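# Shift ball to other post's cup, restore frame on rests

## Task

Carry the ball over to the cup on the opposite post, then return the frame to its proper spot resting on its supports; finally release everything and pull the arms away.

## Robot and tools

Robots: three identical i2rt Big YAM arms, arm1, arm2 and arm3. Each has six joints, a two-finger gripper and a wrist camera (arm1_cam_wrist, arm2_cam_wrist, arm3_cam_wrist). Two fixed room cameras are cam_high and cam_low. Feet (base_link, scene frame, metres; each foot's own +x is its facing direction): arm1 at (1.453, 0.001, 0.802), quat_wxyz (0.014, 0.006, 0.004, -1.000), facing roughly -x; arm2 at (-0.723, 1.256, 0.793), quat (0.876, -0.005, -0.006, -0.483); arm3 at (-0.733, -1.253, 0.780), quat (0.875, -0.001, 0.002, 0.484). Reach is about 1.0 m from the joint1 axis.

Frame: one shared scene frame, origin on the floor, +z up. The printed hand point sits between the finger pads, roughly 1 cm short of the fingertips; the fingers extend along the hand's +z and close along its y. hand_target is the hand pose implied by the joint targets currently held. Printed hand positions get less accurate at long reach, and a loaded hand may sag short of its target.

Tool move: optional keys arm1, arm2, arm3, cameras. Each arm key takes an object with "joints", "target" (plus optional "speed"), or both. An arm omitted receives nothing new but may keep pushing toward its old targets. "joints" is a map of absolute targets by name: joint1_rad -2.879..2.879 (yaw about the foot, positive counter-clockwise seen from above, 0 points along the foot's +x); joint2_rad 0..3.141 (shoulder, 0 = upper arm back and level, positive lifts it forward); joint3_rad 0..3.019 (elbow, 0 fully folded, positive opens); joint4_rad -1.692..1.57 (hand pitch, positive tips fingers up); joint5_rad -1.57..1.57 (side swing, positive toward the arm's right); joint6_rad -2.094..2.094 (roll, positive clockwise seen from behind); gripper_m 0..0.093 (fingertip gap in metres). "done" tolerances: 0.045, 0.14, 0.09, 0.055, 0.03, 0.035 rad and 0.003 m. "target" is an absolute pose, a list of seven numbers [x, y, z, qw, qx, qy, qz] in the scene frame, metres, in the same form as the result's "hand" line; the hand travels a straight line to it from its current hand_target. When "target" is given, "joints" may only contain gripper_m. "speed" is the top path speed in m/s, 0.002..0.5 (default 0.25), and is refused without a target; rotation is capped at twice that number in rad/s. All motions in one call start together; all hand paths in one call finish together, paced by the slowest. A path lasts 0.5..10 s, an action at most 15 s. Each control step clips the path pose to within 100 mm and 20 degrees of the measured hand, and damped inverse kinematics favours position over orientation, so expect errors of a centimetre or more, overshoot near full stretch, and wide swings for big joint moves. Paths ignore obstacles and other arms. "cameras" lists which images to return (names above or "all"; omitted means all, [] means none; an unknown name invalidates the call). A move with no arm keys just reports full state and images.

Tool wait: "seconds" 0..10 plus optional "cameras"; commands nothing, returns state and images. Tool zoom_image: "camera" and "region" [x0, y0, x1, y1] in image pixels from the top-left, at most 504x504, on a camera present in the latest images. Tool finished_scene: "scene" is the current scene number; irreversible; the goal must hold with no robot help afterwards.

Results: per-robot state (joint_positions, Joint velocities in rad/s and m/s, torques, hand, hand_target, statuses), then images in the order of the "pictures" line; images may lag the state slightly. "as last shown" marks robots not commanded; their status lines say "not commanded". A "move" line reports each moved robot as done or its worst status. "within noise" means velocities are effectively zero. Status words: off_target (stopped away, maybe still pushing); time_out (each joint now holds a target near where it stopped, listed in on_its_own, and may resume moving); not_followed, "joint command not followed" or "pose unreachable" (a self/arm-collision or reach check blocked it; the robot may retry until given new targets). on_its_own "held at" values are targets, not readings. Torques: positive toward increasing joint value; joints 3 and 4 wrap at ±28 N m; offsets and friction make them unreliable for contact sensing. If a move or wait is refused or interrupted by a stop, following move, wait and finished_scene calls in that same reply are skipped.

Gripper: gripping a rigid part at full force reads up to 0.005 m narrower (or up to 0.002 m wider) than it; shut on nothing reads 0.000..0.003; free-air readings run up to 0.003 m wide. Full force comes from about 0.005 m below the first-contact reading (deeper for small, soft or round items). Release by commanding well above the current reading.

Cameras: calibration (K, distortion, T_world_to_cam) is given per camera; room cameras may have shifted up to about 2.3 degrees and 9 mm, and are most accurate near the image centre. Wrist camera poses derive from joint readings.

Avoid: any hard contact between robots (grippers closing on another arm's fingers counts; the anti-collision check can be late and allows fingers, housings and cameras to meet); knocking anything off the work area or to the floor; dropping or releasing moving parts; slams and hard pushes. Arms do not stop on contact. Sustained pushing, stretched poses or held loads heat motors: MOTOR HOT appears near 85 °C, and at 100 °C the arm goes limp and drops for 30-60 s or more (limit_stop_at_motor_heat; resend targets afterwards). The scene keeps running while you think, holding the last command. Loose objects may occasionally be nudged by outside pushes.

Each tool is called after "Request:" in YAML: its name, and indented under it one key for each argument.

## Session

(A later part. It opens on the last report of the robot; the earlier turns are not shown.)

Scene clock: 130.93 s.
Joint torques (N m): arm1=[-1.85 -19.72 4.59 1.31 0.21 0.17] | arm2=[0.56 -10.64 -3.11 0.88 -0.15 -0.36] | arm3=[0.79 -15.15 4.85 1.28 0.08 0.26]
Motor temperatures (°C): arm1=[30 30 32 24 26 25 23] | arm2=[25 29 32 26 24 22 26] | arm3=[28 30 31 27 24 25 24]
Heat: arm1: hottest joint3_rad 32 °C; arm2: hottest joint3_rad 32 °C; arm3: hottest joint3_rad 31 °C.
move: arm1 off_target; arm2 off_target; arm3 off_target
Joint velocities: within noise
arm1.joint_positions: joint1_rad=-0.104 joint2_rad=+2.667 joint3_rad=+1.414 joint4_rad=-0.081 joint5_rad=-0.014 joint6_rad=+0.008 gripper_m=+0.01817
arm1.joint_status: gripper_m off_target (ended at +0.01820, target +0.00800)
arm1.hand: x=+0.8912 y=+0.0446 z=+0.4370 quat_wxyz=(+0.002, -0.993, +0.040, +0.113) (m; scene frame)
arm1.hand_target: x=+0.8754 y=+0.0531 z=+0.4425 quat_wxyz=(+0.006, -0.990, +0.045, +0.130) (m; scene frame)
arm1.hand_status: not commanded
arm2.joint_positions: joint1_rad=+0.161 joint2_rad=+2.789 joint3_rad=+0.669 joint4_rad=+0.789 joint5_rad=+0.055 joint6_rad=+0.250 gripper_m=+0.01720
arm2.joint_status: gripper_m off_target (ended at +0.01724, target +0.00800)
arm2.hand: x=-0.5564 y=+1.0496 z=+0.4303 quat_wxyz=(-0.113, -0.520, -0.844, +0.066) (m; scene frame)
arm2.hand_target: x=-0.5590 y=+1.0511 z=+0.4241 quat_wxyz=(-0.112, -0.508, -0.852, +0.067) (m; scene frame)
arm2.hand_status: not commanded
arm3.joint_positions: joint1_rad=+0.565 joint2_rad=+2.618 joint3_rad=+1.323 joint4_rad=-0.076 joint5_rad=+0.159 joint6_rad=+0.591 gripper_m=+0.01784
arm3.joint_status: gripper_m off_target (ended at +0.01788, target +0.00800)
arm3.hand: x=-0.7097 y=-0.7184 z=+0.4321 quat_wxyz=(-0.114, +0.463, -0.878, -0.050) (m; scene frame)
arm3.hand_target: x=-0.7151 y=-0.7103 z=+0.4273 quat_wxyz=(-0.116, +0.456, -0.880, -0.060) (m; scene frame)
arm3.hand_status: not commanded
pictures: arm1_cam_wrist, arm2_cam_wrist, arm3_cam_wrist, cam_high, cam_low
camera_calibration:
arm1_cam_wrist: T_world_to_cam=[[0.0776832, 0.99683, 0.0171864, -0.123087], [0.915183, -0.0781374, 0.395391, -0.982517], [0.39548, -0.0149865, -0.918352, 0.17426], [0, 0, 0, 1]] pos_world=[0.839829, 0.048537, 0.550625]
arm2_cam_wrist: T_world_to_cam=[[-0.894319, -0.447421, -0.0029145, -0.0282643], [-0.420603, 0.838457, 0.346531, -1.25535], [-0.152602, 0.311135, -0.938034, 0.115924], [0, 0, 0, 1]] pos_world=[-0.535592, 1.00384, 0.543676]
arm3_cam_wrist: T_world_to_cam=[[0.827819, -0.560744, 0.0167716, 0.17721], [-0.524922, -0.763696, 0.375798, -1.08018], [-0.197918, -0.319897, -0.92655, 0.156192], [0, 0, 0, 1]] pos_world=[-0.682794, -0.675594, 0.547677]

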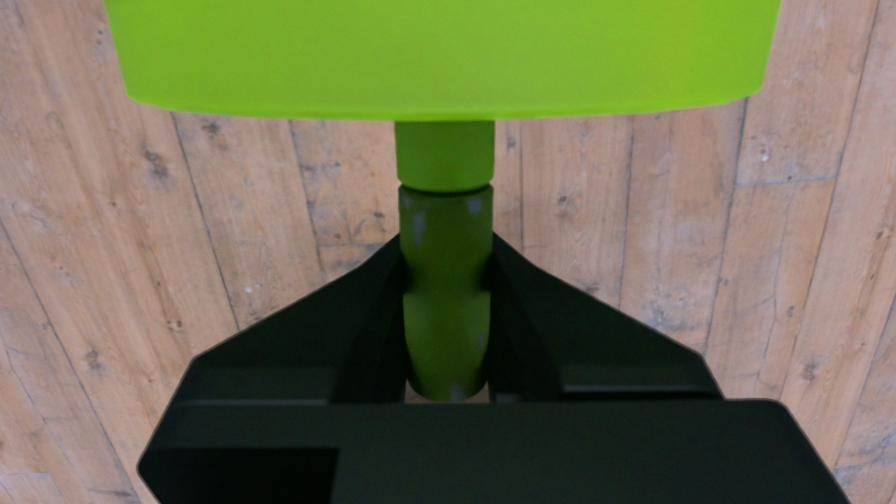

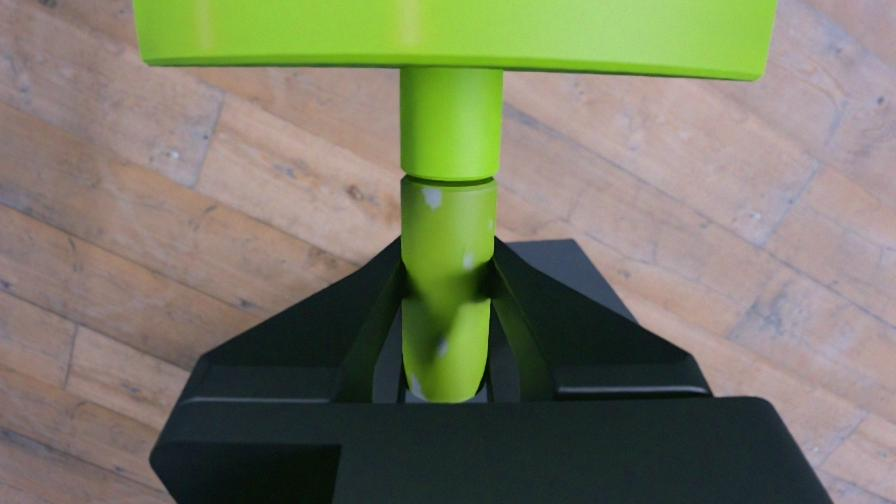

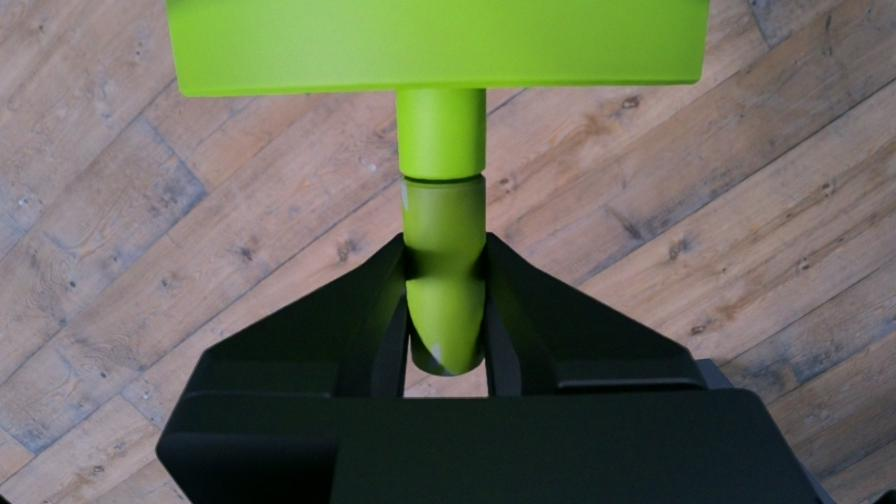

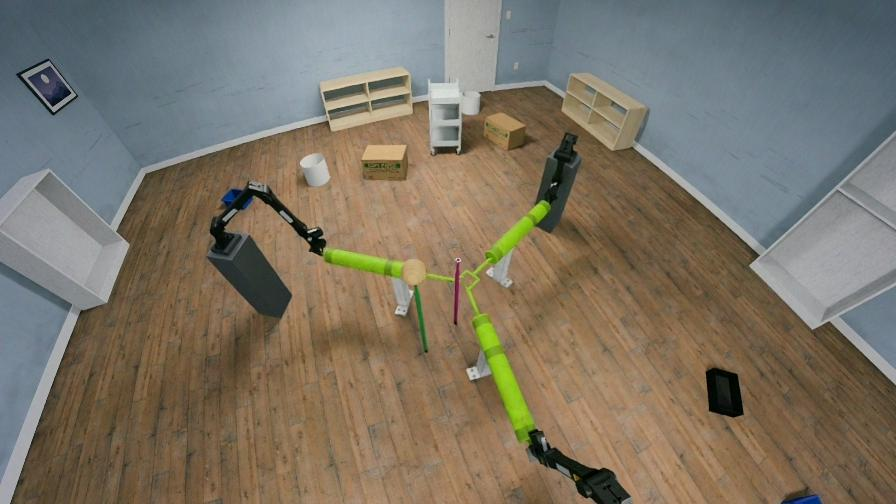

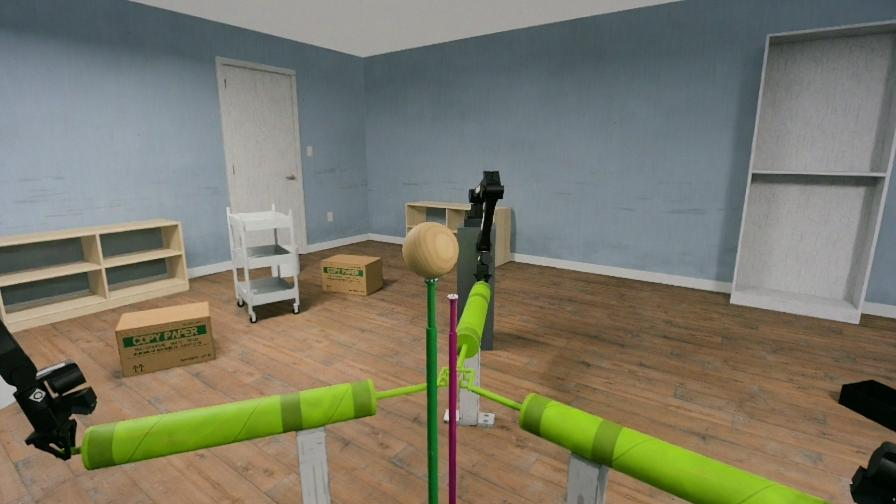

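Request:
move:
  arm1: {"target":[0.885,0.047,0.74,0.0039,-0.9914,0.043,0.123],"speed":0.12}
  arm2: {"target":[-0.556,1.05,0.73,0.1121,0.5096,0.8506,-0.0668],"speed":0.12}
  arm3: {"target":[-0.710,-0.716,0.735,0.1149,-0.4591,0.8794,0.057],"speed":0.12}

Request:
zoom_image:
  camera: "cam_low"
  region: [360, 200, 560, 340]

Request:
zoom_image:
  camera: "cam_high"
  region: [380, 200, 540, 320]

Scene clock: 141.47 s.
Joint torques (N m): arm1=[-1.55 -20.6 6.61 0.1 0.12 0.18] | arm2=[1.2 -8.29 4.15 -0.44 -0.35 -0.31] | arm3=[0.26 -16.85 7.51 -0.53 0.33 0.17]
Motor temperatures (°C): arm1=[30 31 31 24 26 25 24] | arm2=[25 29 31 26 24 22 27] | arm3=[28 31 30 27 24 25 25]
Heat: arm1: hottest joint2_rad 31 °C; arm2: hottest joint3_rad 31 °C; arm3: hottest joint2_rad 31 °C.
move: arm1 off_target; arm2 done; arm3 off_target
Joint velocities: within noise
arm1.joint_positions: joint1_rad=-0.104 joint2_rad=+2.023 joint3_rad=+1.193 joint4_rad=-0.516 joint5_rad=-0.014 joint6_rad=+0.007 gripper_m=+0.01817
arm1.joint_status: not commanded
arm1.hand: x=+0.8941 y=+0.0415 z=+0.7155 quat_wxyz=(+0.001, -0.994, +0.039, +0.107) (m; scene frame)
arm1.hand_target: x=+0.8853 y=+0.0470 z=+0.7394 quat_wxyz=(+0.004, -0.991, +0.043, +0.123) (m; scene frame)
arm1.hand_status: off_target (0.027 m and 1.9 deg from the pose sent, 0.303 m and 1.2 deg at the start)
arm2.joint_positions: joint1_rad=+0.155 joint2_rad=+1.458 joint3_rad=+0.312 joint4_rad=-0.185 joint5_rad=+0.061 joint6_rad=+0.250 gripper_m=+0.01720
arm2.joint_status: not commanded
arm2.hand: x=-0.5583 y=+1.0502 z=+0.7252 quat_wxyz=(-0.112, -0.522, -0.843, +0.069) (m; scene frame)
arm2.hand_target: x=-0.5560 y=+1.0500 z=+0.7298 quat_wxyz=(-0.112, -0.510, -0.850, +0.067) (m; scene frame)
arm2.hand_status: done (0.005 m and 1.7 deg from the pose sent, 0.300 m and 1.3 deg at the start)
arm3.joint_positions: joint1_rad=+0.563 joint2_rad=+1.954 joint3_rad=+1.130 joint4_rad=-0.545 joint5_rad=+0.152 joint6_rad=+0.585 gripper_m=+0.01784
arm3.joint_status: not commanded
arm3.hand: x=-0.7087 y=-0.7188 z=+0.7147 quat_wxyz=(-0.112, +0.464, -0.877, -0.052) (m; scene frame)
arm3.hand_target: x=-0.7101 y=-0.7160 z=+0.7344 quat_wxyz=(-0.115, +0.459, -0.879, -0.057) (m; scene frame)
arm3.hand_status: off_target (0.021 m and 0.9 deg from the pose sent, 0.303 m and 1.0 deg at the start)
pictures: arm1_cam_wrist, arm2_cam_wrist, arm3_cam_wrist, cam_high, cam_low
camera_calibration:
arm1_cam_wrist: T_world_to_cam=[[0.0759962, 0.996967, 0.0167879, -0.123241], [0.910124, -0.0762343, 0.407263, -1.09957], [0.407307, -0.0156714, -0.913157, 0.414668], [0, 0, 0, 1]] pos_world=[0.84121, 0.0455404, 0.828539]
arm2_cam_wrist: T_world_to_cam=[[-0.897551, -0.440901, 0.00288221, -0.0417313], [-0.412861, 0.842727, 0.345481, -1.35822], [-0.154752, 0.308897, -0.938421, 0.393559], [0, 0, 0, 1]] pos_world=[-0.537309, 1.00464, 0.838685]
arm3_cam_wrist: T_world_to_cam=[[0.830392, -0.557076, 0.010757, 0.180163], [-0.519129, -0.766526, 0.378077, -1.18579], [-0.202372, -0.319536, -0.925712, 0.414594], [0, 0, 0, 1]] pos_world=[-0.681281, -0.676096, 0.830175]

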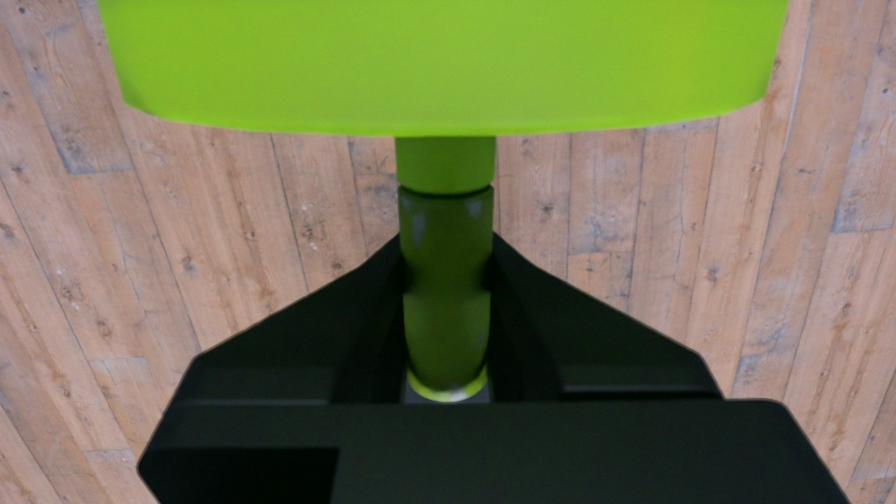

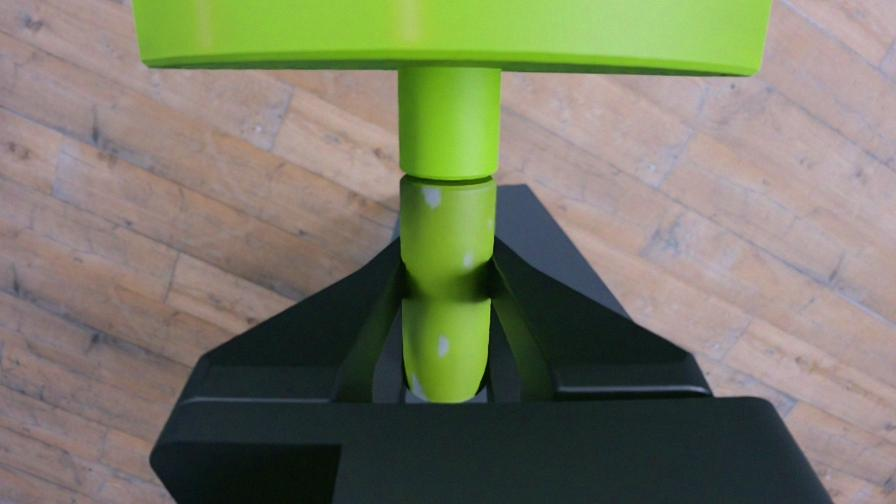

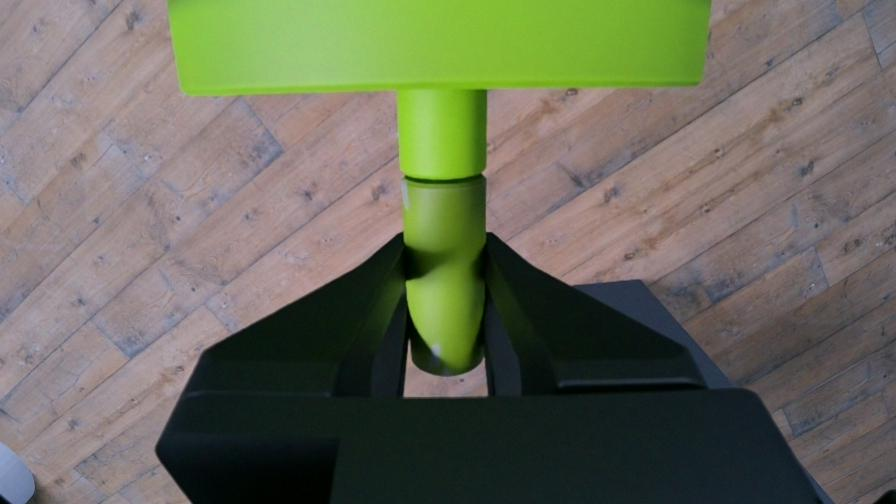

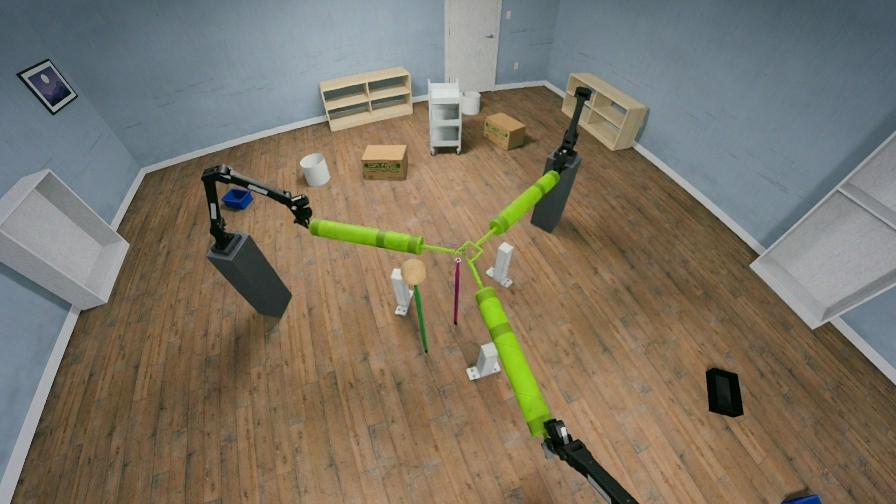

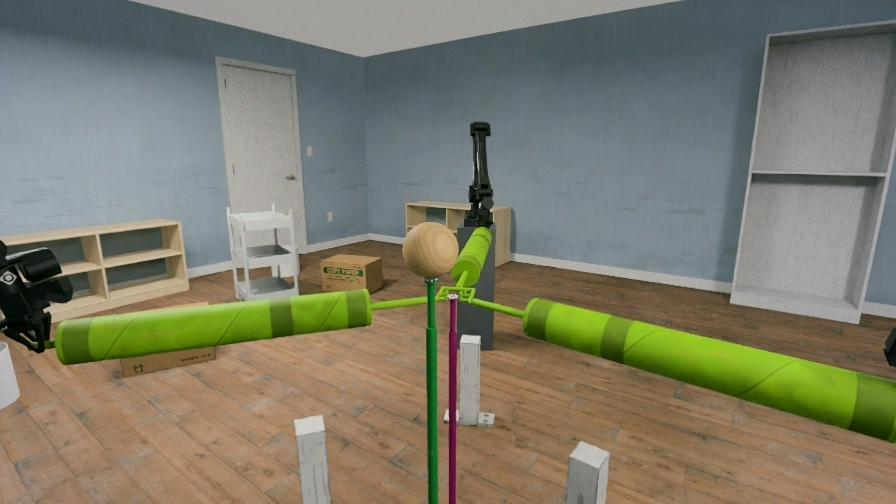

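Scaled by 2.520 from the camera's 896x504 image, which has a finer 1280x720 frame.

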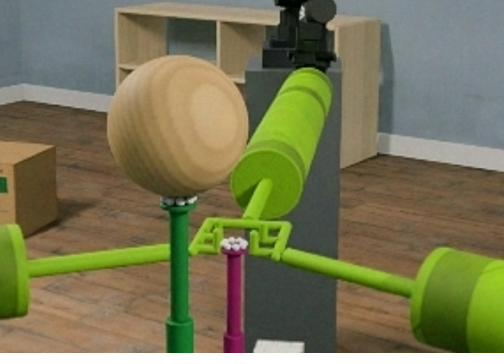

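Scaled by 3.150 from the camera's 896x504 image, which has a finer 1280x720 frame.

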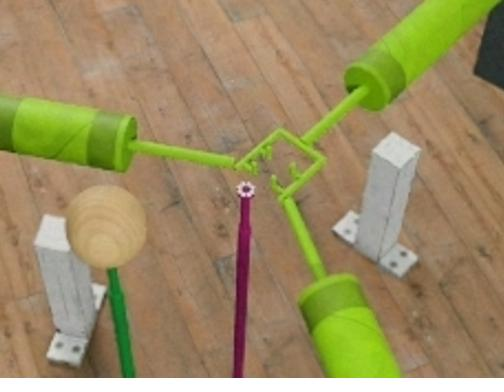

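Request:
move:
  arm1: {"target":[0.882,0.050,0.842,0.0039,-0.9914,0.043,0.123],"speed":0.12}
  arm2: {"target":[-0.556,1.05,0.822,0.1121,0.5096,0.8506,-0.0668],"speed":0.12}
  arm3: {"target":[-0.711,-0.716,0.838,0.1149,-0.4591,0.8794,0.057],"speed":0.12}
  cameras: []

Request:
move:
  arm1: {"target":[0.997,-0.220,0.842,0.0039,-0.9914,0.043,0.123],"speed":0.12}
  arm2: {"target":[-0.441,0.78,0.824,0.1121,0.5096,0.8506,-0.0668],"speed":0.12}
  arm3: {"target":[-0.596,-0.986,0.834,0.1149,-0.4591,0.8794,0.057],"speed":0.12}

Request:
zoom_image:
  camera: "cam_low"
  region: [360, 200, 560, 340]

Request:
zoom_image:
  camera: "cam_high"
  region: [380, 200, 540, 320]

Scene clock: 166.50 s.
Joint torques (N m): arm1=[-2.02 -19.43 10.41 -0.49 0.06 0.14] | arm2=[1.49 -6.42 8.1 -0.85 -0.47 -0.27] | arm3=[0.5 -16.38 10.19 -1.07 0.21 0.21]
Motor temperatures (°C): arm1=[30 36 33 24 26 25 25] | arm2=[25 28 31 26 24 22 28] | arm3=[27 32 30 27 24 25 25]
Heat: arm1: hottest joint2_rad 36 °C; arm2: hottest joint3_rad 31 °C; arm3: hottest joint2_rad 32 °C.
move: arm1 off_target; arm2 off_target; arm3 off_target
Joint velocities: within noise
arm1.joint_positions: joint1_rad=-0.106 joint2_rad=+1.856 joint3_rad=+1.236 joint4_rad=-0.741 joint5_rad=-0.014 joint6_rad=+0.003 gripper_m=+0.01817
arm1.joint_status: not commanded
arm1.hand: x=+0.8984 y=+0.0413 z=+0.8081 quat_wxyz=(+0.001, -0.994, +0.039, +0.100) (m; scene frame)
arm1.hand_target: x=+0.8831 y=+0.0498 z=+0.8418 quat_wxyz=(+0.004, -0.991, +0.043, +0.123) (m; scene frame)
arm1.hand_status: off_target (0.039 m and 2.8 deg from the pose sent, 0.127 m and 1.9 deg at the start)
arm2.joint_positions: joint1_rad=+0.150 joint2_rad=+1.107 joint3_rad=+0.403 joint4_rad=-0.629 joint5_rad=+0.063 joint6_rad=+0.244 gripper_m=+0.01720
arm2.joint_status: not commanded
arm2.hand: x=-0.5606 y=+1.0508 z=+0.8109 quat_wxyz=(-0.110, -0.522, -0.843, +0.070) (m; scene frame)
arm2.hand_target: x=-0.5561 y=+1.0498 z=+0.8214 quat_wxyz=(-0.112, -0.510, -0.850, +0.067) (m; scene frame)
arm2.hand_status: off_target (0.012 m and 1.8 deg from the pose sent, 0.097 m and 1.7 deg at the start)
arm3.joint_positions: joint1_rad=+0.563 joint2_rad=+1.789 joint3_rad=+1.194 joint4_rad=-0.779 joint5_rad=+0.155 joint6_rad=+0.584 gripper_m=+0.01784
arm3.joint_status: not commanded
arm3.hand: x=-0.7079 y=-0.7192 z=+0.8099 quat_wxyz=(-0.112, +0.465, -0.877, -0.049) (m; scene frame)
arm3.hand_target: x=-0.7110 y=-0.7162 z=+0.8372 quat_wxyz=(-0.115, +0.459, -0.879, -0.057) (m; scene frame)
arm3.hand_status: off_target (0.029 m and 1.2 deg from the pose sent, 0.123 m and 0.9 deg at the start)
pictures: none
No camera images: "cameras" was empty.

Scene clock: 169.63 s.
Joint torques (N m): arm1=[-0.73 -17.55 8.42 -0.08 0.85 0.3] | arm2=[2.32 -15.62 10.11 -0.43 -0.69 -0.16] | arm3=[-0.91 -7.24 8.21 -0.14 0.01 0.06]
Motor temperatures (°C): arm1=[30 36 33 24 26 25 25] | arm2=[25 29 31 26 24 22 28] | arm3=[27 32 30 27 24 25 26]
Heat: arm1: hottest joint2_rad 36 °C; arm2: hottest joint3_rad 31 °C; arm3: hottest joint2_rad 32 °C.
move: arm1 off_target; arm2 off_target; arm3 done
Joint velocities: within noise
arm1.joint_positions: joint1_rad=+0.467 joint2_rad=+1.728 joint3_rad=+1.075 joint4_rad=-0.737 joint5_rad=+0.110 joint6_rad=+0.557 gripper_m=+0.01817
arm1.joint_status: not commanded
arm1.hand: x=+1.0072 y=-0.2181 z=+0.8156 quat_wxyz=(+0.007, -0.994, +0.035, +0.100) (m; scene frame)
arm1.hand_target: x=+0.9974 y=-0.2199 z=+0.8416 quat_wxyz=(+0.004, -0.991, +0.043, +0.123) (m; scene frame)
arm1.hand_status: off_target (0.028 m and 2.8 deg from the pose sent, 0.281 m and 2.8 deg at the start)
arm2.joint_positions: joint1_rad=-0.037 joint2_rad=+1.802 joint3_rad=+1.159 joint4_rad=-0.684 joint5_rad=+0.024 joint6_rad=+0.061 gripper_m=+0.01720
arm2.joint_status: not commanded
arm2.hand: x=-0.4567 y=+0.7873 z=+0.8178 quat_wxyz=(-0.108, -0.522, -0.843, +0.073) (m; scene frame)
arm2.hand_target: x=-0.4413 y=+0.7806 z=+0.8241 quat_wxyz=(-0.113, -0.510, -0.850, +0.067) (m; scene frame)
arm2.hand_status: off_target (0.018 m and 1.9 deg from the pose sent, 0.296 m and 1.7 deg at the start)
arm3.joint_positions: joint1_rad=+0.128 joint2_rad=+1.152 joint3_rad=+0.544 joint4_rad=-0.711 joint5_rad=+0.050 joint6_rad=+0.155 gripper_m=+0.01784
arm3.joint_status: not commanded
arm3.hand: x=-0.5976 y=-0.9804 z=+0.8260 quat_wxyz=(-0.113, +0.466, -0.876, -0.055) (m; scene frame)
arm3.hand_target: x=-0.5960 y=-0.9857 z=+0.8335 quat_wxyz=(-0.115, +0.459, -0.879, -0.057) (m; scene frame)
arm3.hand_status: done (0.010 m and 1.0 deg from the pose sent, 0.290 m and 1.2 deg at the start)
pictures: arm1_cam_wrist, arm2_cam_wrist, arm3_cam_wrist, cam_high, cam_low
camera_calibration:
arm1_cam_wrist: T_world_to_cam=[[0.0685766, 0.997238, 0.0285333, 0.123167], [0.904717, -0.0742171, 0.419499, -1.26715], [0.420458, -0.00295322, -0.907307, 0.440634], [0, 0, 0, 1]] pos_world=[0.952694, -0.21557, 0.927842]
arm2_cam_wrist: T_world_to_cam=[[-0.897734, -0.44033, 0.0135541, -0.0758704], [-0.408639, 0.843829, 0.347804, -1.12755], [-0.164586, 0.306697, -0.937469, 0.573884], [0, 0, 0, 1]] pos_world=[-0.434418, 0.742042, 0.931193]
arm3_cam_wrist: T_world_to_cam=[[0.833073, -0.553113, 0.00741759, -0.0508326], [-0.515299, -0.771104, 0.373986, -1.3695], [-0.201137, -0.31538, -0.927405, 0.46272], [0, 0, 0, 1]] pos_world=[-0.570283, -0.938208, 0.941678]

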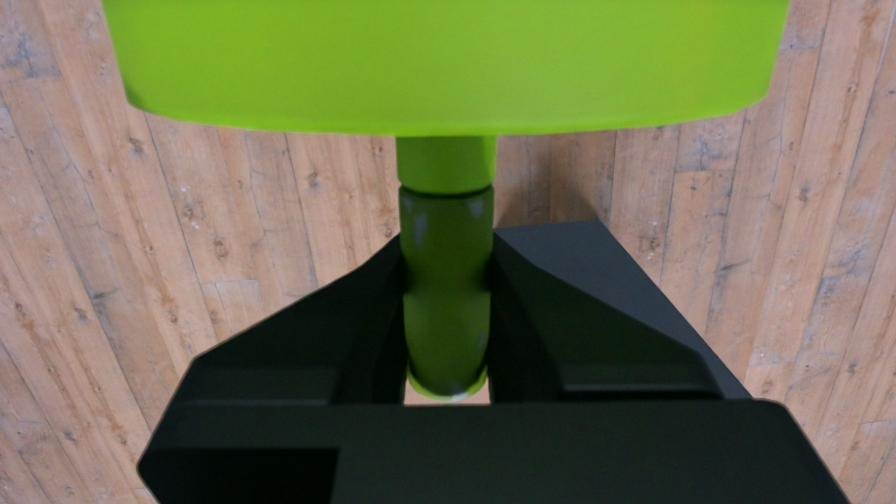

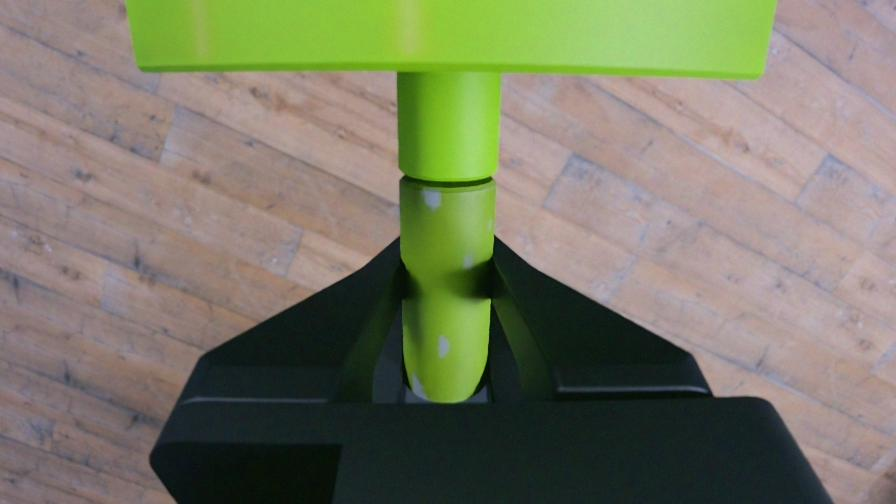

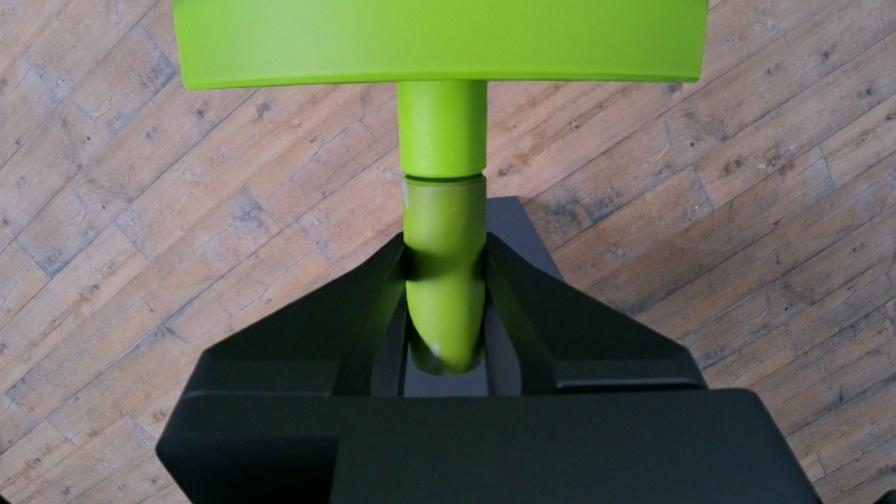

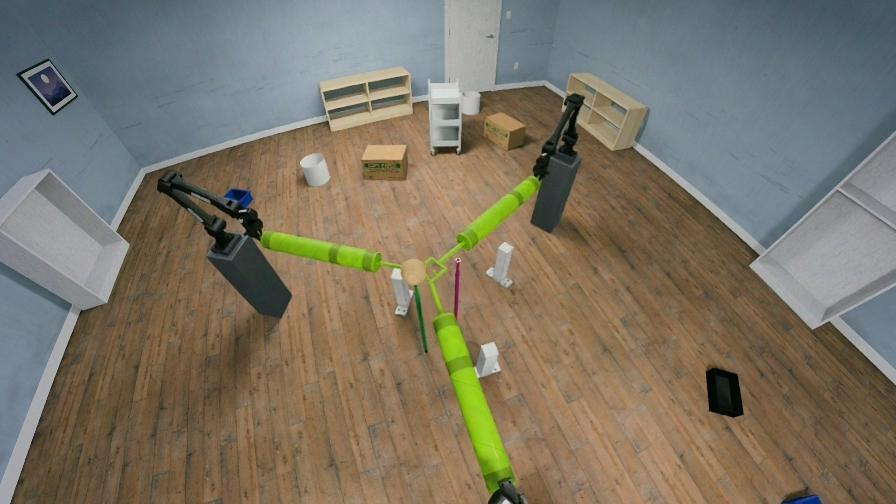

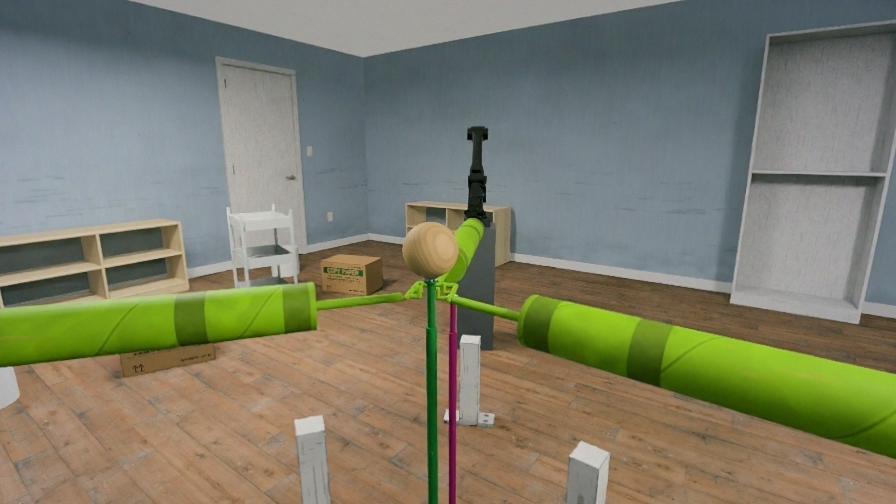

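Scaled by 2.520 from the camera's 896x504 image, which has a finer 1280x720 frame.

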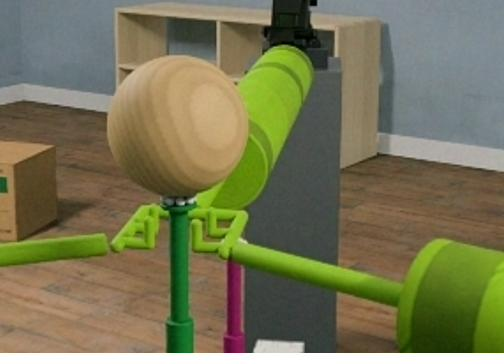

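Scaled by 3.150 from the camera's 896x504 image, which has a finer 1280x720 frame.

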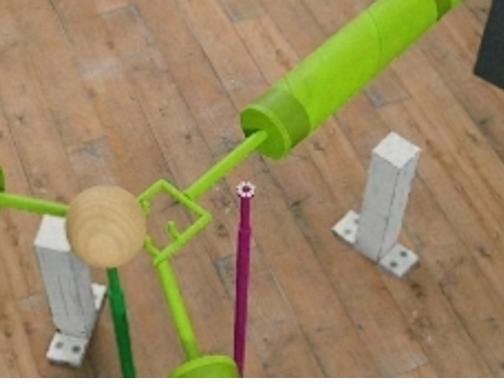

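Request:
move:
  arm1: {"target":[1.040,-0.300,0.844,0.0039,-0.9914,0.043,0.123],"speed":0.08}
  arm2: {"target":[-0.388,0.703,0.829,0.1121,0.5096,0.8506,-0.0668],"speed":0.08}
  arm3: {"target":[-0.551,-1.065,0.827,0.1149,-0.4591,0.8794,0.057],"speed":0.08}
  cameras: ["cam_low","cam_high"]

Request:
zoom_image:
  camera: "cam_low"
  region: [380, 220, 500, 340]

Request:
zoom_image:
  camera: "cam_high"
  region: [360, 220, 460, 320]

Scene clock: 186.90 s.
Joint torques (N m): arm1=[-0.62 -16.09 10.36 -0.18 0.67 0.32] | arm2=[3.25 -19.84 11.34 -0.29 -0.55 -0.06] | arm3=[-1.61 -4.89 8.29 -0.46 0.21 0.05]
Motor temperatures (°C): arm1=[30 36 35 24 26 25 26] | arm2=[25 31 37 26 24 22 28] | arm3=[27 31 31 27 24 25 26]
Heat: arm1: hottest joint2_rad 36 °C; arm2: hottest joint3_rad 37 °C; arm3: hottest joint2_rad 31 °C.
move: arm1 off_target; arm2 off_target; arm3 done
Joint velocities: within noise
arm1.joint_positions: joint1_rad=+0.657 joint2_rad=+1.728 joint3_rad=+1.086 joint4_rad=-0.781 joint5_rad=+0.155 joint6_rad=+0.744 gripper_m=+0.01816
arm1.joint_status: not commanded
arm1.hand: x=+1.0561 y=-0.2887 z=+0.8183 quat_wxyz=(+0.015, -0.994, +0.034, +0.101) (m; scene frame)
arm1.hand_target: x=+1.0408 y=-0.2995 z=+0.8443 quat_wxyz=(+0.003, -0.991, +0.043, +0.123) (m; scene frame)
arm1.hand_status: off_target (0.032 m and 3.0 deg from the pose sent, 0.093 m and 2.8 deg at the start)
arm2.joint_positions: joint1_rad=-0.038 joint2_rad=+2.007 joint3_rad=+1.480 joint4_rad=-0.821 joint5_rad=+0.023 joint6_rad=+0.061 gripper_m=+0.01720
arm2.joint_status: not commanded
arm2.hand: x=-0.4128 y=+0.7109 z=+0.8160 quat_wxyz=(-0.099, -0.523, -0.844, +0.067) (m; scene frame)
arm2.hand_target: x=-0.3886 y=+0.7041 z=+0.8295 quat_wxyz=(-0.113, -0.510, -0.850, +0.067) (m; scene frame)
arm2.hand_status: off_target (0.029 m and 2.3 deg from the pose sent, 0.109 m and 1.9 deg at the start)
arm3.joint_positions: joint1_rad=-0.217 joint2_rad=+1.022 joint3_rad=+0.451 joint4_rad=-0.726 joint5_rad=-0.047 joint6_rad=-0.183 gripper_m=+0.01784
arm3.joint_status: not commanded
arm3.hand: x=-0.5493 y=-1.0552 z=+0.8244 quat_wxyz=(-0.121, +0.468, -0.873, -0.062) (m; scene frame)
arm3.hand_target: x=-0.5509 y=-1.0645 z=+0.8266 quat_wxyz=(-0.115, +0.459, -0.879, -0.057) (m; scene frame)
arm3.hand_status: done (0.010 m and 1.6 deg from the pose sent, 0.097 m and 1.0 deg at the start)
pictures: cam_high, cam_low

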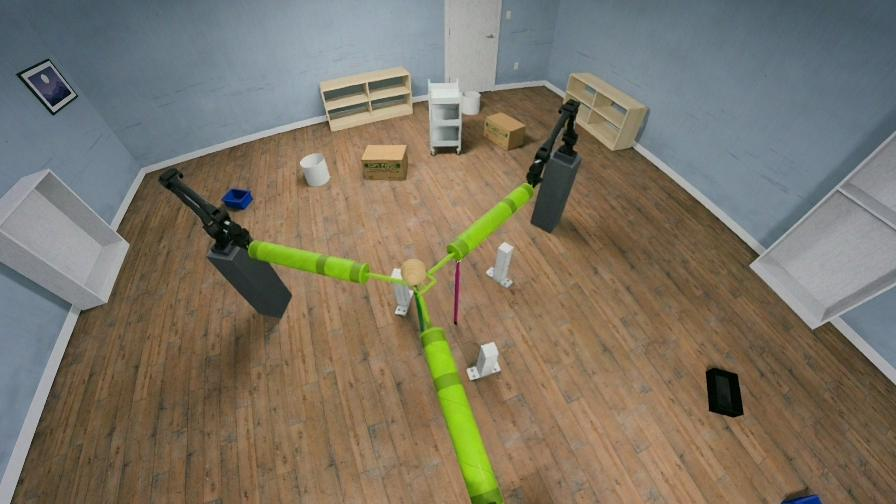

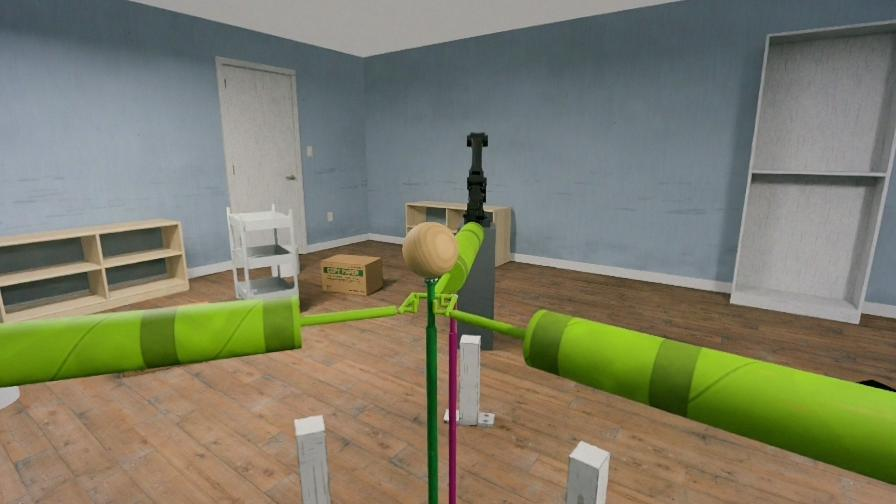

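Scaled by 4.200 from the camera's 896x504 image, which has a finer 1280x720 frame.

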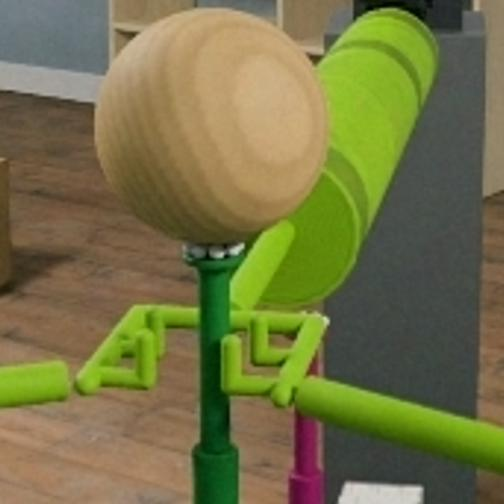

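Scaled by 5.040 from the camera's 896x504 image, which has a finer 1280x720 frame.

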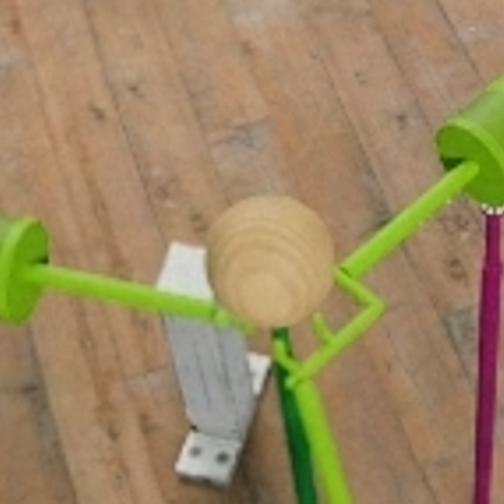

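Request:
move:
  arm1: {"target":[1.051,-0.299,0.855,0.0039,-0.9914,0.043,0.123],"speed":0.05}
  arm2: {"target":[-0.372,0.703,0.842,0.1121,0.5096,0.8506,-0.0668],"speed":0.05}
  arm3: {"target":[-0.540,-1.065,0.838,0.1149,-0.4591,0.8794,0.057],"speed":0.05}
  cameras: ["cam_low","cam_high"]

Request:
zoom_image:
  camera: "cam_low"
  region: [380, 220, 500, 340]

Request:
zoom_image:
  camera: "cam_high"
  region: [360, 220, 460, 320]

Scene clock: 205.80 s.
Joint torques (N m): arm1=[-0.32 -17.79 9.2 -0.34 0.75 0.36] | arm2=[5.25 -20.07 11.89 -0.27 -0.51 0.12] | arm3=[-1.9 -4.6 10.51 -1.1 0.27 0.07]
Motor temperatures (°C): arm1=[30 36 38 24 27 25 26] | arm2=[25 35 42 26 24 22 28] | arm3=[27 29 31 27 24 25 26]
Heat: arm1: hottest joint3_rad 38 °C; arm2: hottest joint3_rad 42 °C; arm3: hottest joint3_rad 31 °C.
move: arm1 off_target; arm2 off_target; arm3 off_target
Joint velocities: within noise
arm1.joint_positions: joint1_rad=+0.666 joint2_rad=+1.718 joint3_rad=+1.086 joint4_rad=-0.799 joint5_rad=+0.155 joint6_rad=+0.753 gripper_m=+0.01816
arm1.joint_status: not commanded
arm1.hand: x=+1.0614 y=-0.2904 z=+0.8225 quat_wxyz=(+0.017, -0.994, +0.034, +0.098) (m; scene frame)
arm1.hand_target: x=+1.0515 y=-0.2987 z=+0.8546 quat_wxyz=(+0.003, -0.991, +0.043, +0.123) (m; scene frame)
arm1.hand_status: off_target (0.035 m and 3.4 deg from the pose sent, 0.039 m and 3.1 deg at the start)
arm2.joint_positions: joint1_rad=-0.037 joint2_rad=+2.010 joint3_rad=+1.517 joint4_rad=-0.863 joint5_rad=+0.026 joint6_rad=+0.064 gripper_m=+0.01720
arm2.joint_status: not commanded
arm2.hand: x=-0.4101 y=+0.7065 z=+0.8263 quat_wxyz=(-0.095, -0.524, -0.844, +0.067) (m; scene frame)
arm2.hand_target: x=-0.3731 y=+0.7051 z=+0.8425 quat_wxyz=(-0.113, -0.509, -0.851, +0.067) (m; scene frame)
arm2.hand_status: off_target (0.041 m and 2.7 deg from the pose sent, 0.049 m and 2.3 deg at the start)
arm3.joint_positions: joint1_rad=-0.250 joint2_rad=+1.022 joint3_rad=+0.459 joint4_rad=-0.744 joint5_rad=-0.057 joint6_rad=-0.216 gripper_m=+0.01784
arm3.joint_status: not commanded
arm3.hand: x=-0.5445 y=-1.0605 z=+0.8266 quat_wxyz=(-0.117, +0.469, -0.873, -0.062) (m; scene frame)
arm3.hand_target: x=-0.5400 y=-1.0647 z=+0.8374 quat_wxyz=(-0.115, +0.459, -0.879, -0.057) (m; scene frame)
arm3.hand_status: off_target (0.013 m and 1.4 deg from the pose sent, 0.019 m and 1.6 deg at the start)
pictures: cam_high, cam_low

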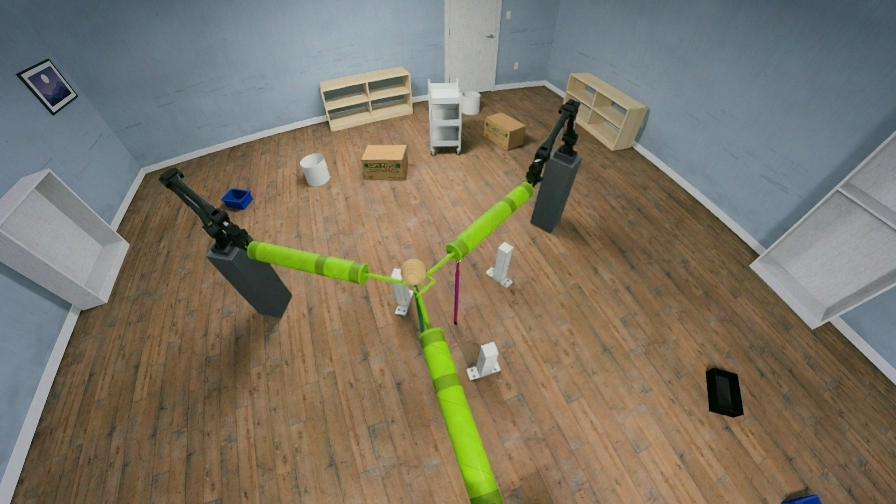

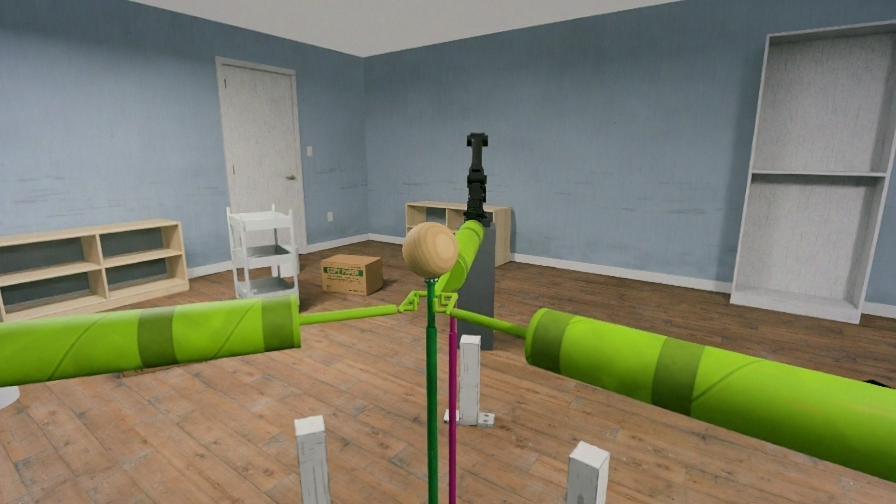

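Scaled by 4.200 from the camera's 896x504 image, which has a finer 1280x720 frame.

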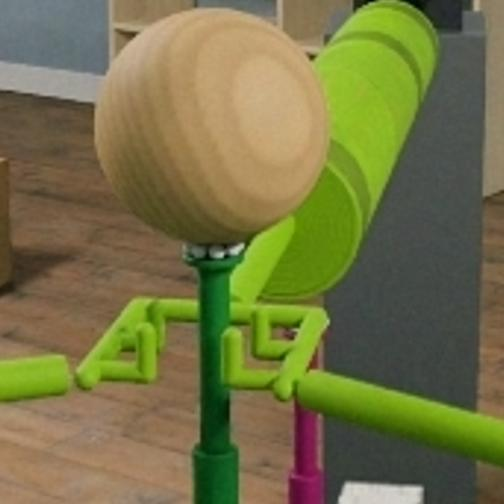

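Scaled by 5.040 from the camera's 896x504 image, which has a finer 1280x720 frame.

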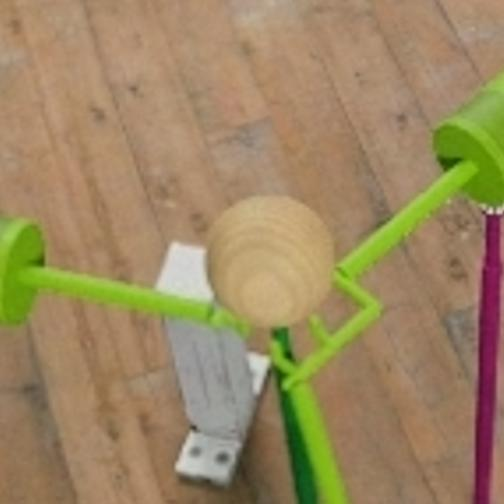

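Request:
move:
  arm1: {"target":[1.059,-0.292,0.878,0.0039,-0.9914,0.043,0.123],"speed":0.05}
  arm2: {"target":[-0.360,0.710,0.860,0.1121,0.5096,0.8506,-0.0668],"speed":0.05}
  arm3: {"target":[-0.530,-1.059,0.860,0.1149,-0.4591,0.8794,0.057],"speed":0.05}
  cameras: ["cam_low","cam_high"]

Request:
zoom_image:
  camera: "cam_low"
  region: [380, 220, 500, 340]

Request:
zoom_image:
  camera: "cam_high"
  region: [360, 220, 460, 320]

Scene clock: 218.23 s.
Joint torques (N m): arm1=[-0.85 -17.32 9.2 -0.14 0.81 0.3] | arm2=[5.54 -21.42 11.9 -0.43 -0.61 0.13] | arm3=[-1.73 -4.95 11.23 -1.05 0.2 0.06]
Motor temperatures (°C): arm1=[30 35 38 24 27 25 26] | arm2=[25 35 43 26 24 22 29] | arm3=[27 29 33 27 23 25 26]
Heat: arm1: hottest joint3_rad 38 °C; arm2: hottest joint3_rad 43 °C; arm3: hottest joint3_rad 33 °C.
move: arm1 off_target; arm2 off_target; arm3 off_target
Joint velocities: within noise
arm1.joint_positions: joint1_rad=+0.673 joint2_rad=+1.662 joint3_rad=+1.086 joint4_rad=-0.857 joint5_rad=+0.154 joint6_rad=+0.760 gripper_m=+0.01816
arm1.joint_status: not commanded
arm1.hand: x=+1.0698 y=-0.2875 z=+0.8467 quat_wxyz=(+0.016, -0.995, +0.034, +0.097) (m; scene frame)
arm1.hand_target: x=+1.0595 y=-0.2916 z=+0.8774 quat_wxyz=(+0.004, -0.991, +0.043, +0.123) (m; scene frame)
arm1.hand_status: off_target (0.033 m and 3.5 deg from the pose sent, 0.056 m and 3.4 deg at the start)
arm2.joint_positions: joint1_rad=-0.017 joint2_rad=+2.010 joint3_rad=+1.540 joint4_rad=-0.900 joint5_rad=+0.034 joint6_rad=+0.084 gripper_m=+0.01720
arm2.joint_status: not commanded
arm2.hand: x=-0.3999 y=+0.7113 z=+0.8337 quat_wxyz=(-0.088, -0.525, -0.844, +0.065) (m; scene frame)
arm2.hand_target: x=-0.3613 y=+0.7123 z=+0.8603 quat_wxyz=(-0.113, -0.509, -0.851, +0.066) (m; scene frame)
arm2.hand_status: off_target (0.048 m and 3.3 deg from the pose sent, 0.060 m and 2.7 deg at the start)
arm3.joint_positions: joint1_rad=-0.260 joint2_rad=+1.022 joint3_rad=+0.517 joint4_rad=-0.809 joint5_rad=-0.058 joint6_rad=-0.226 gripper_m=+0.01784
arm3.joint_status: not commanded
arm3.hand: x=-0.5357 y=-1.0555 z=+0.8453 quat_wxyz=(-0.114, +0.469, -0.874, -0.060) (m; scene frame)
arm3.hand_target: x=-0.5300 y=-1.0587 z=+0.8593 quat_wxyz=(-0.115, +0.459, -0.879, -0.057) (m; scene frame)
arm3.hand_status: off_target (0.016 m and 1.3 deg from the pose sent, 0.036 m and 1.4 deg at the start)
pictures: cam_high, cam_low

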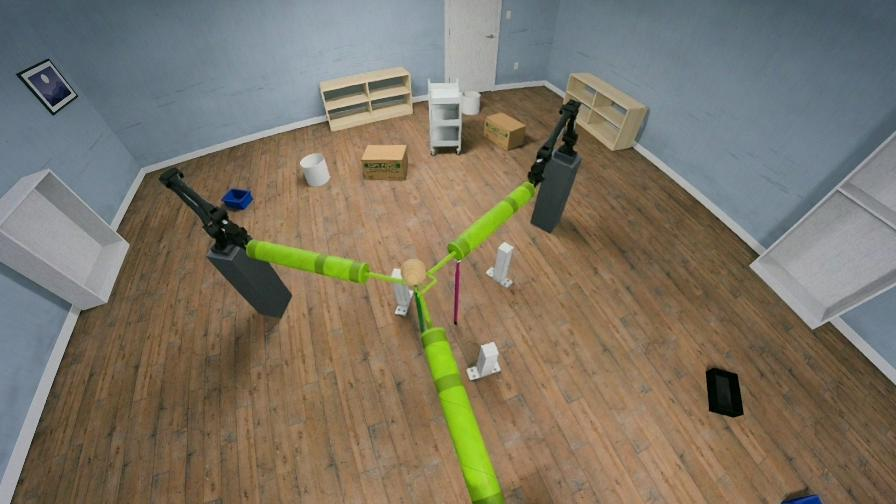

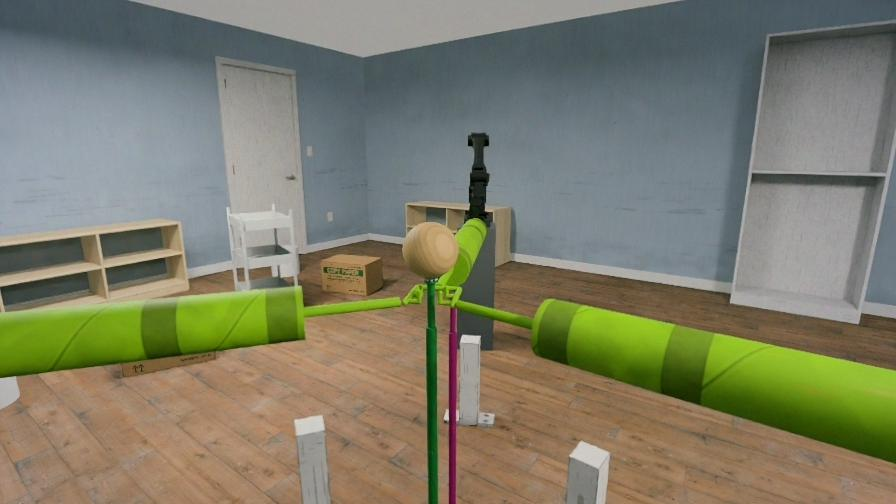

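Scaled by 4.200 from the camera's 896x504 image, which has a finer 1280x720 frame.

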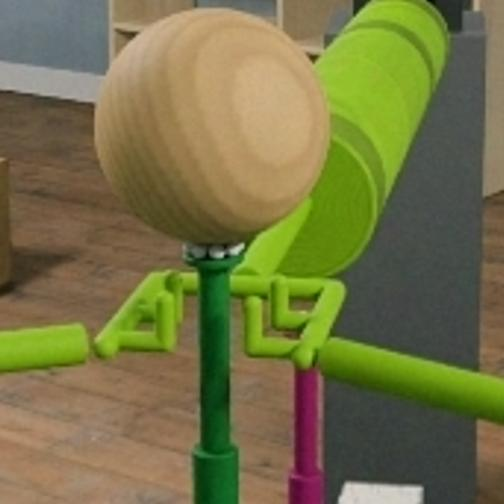

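Scaled by 5.040 from the camera's 896x504 image, which has a finer 1280x720 frame.

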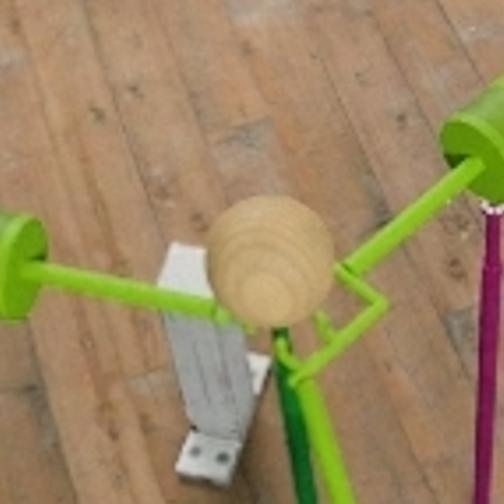

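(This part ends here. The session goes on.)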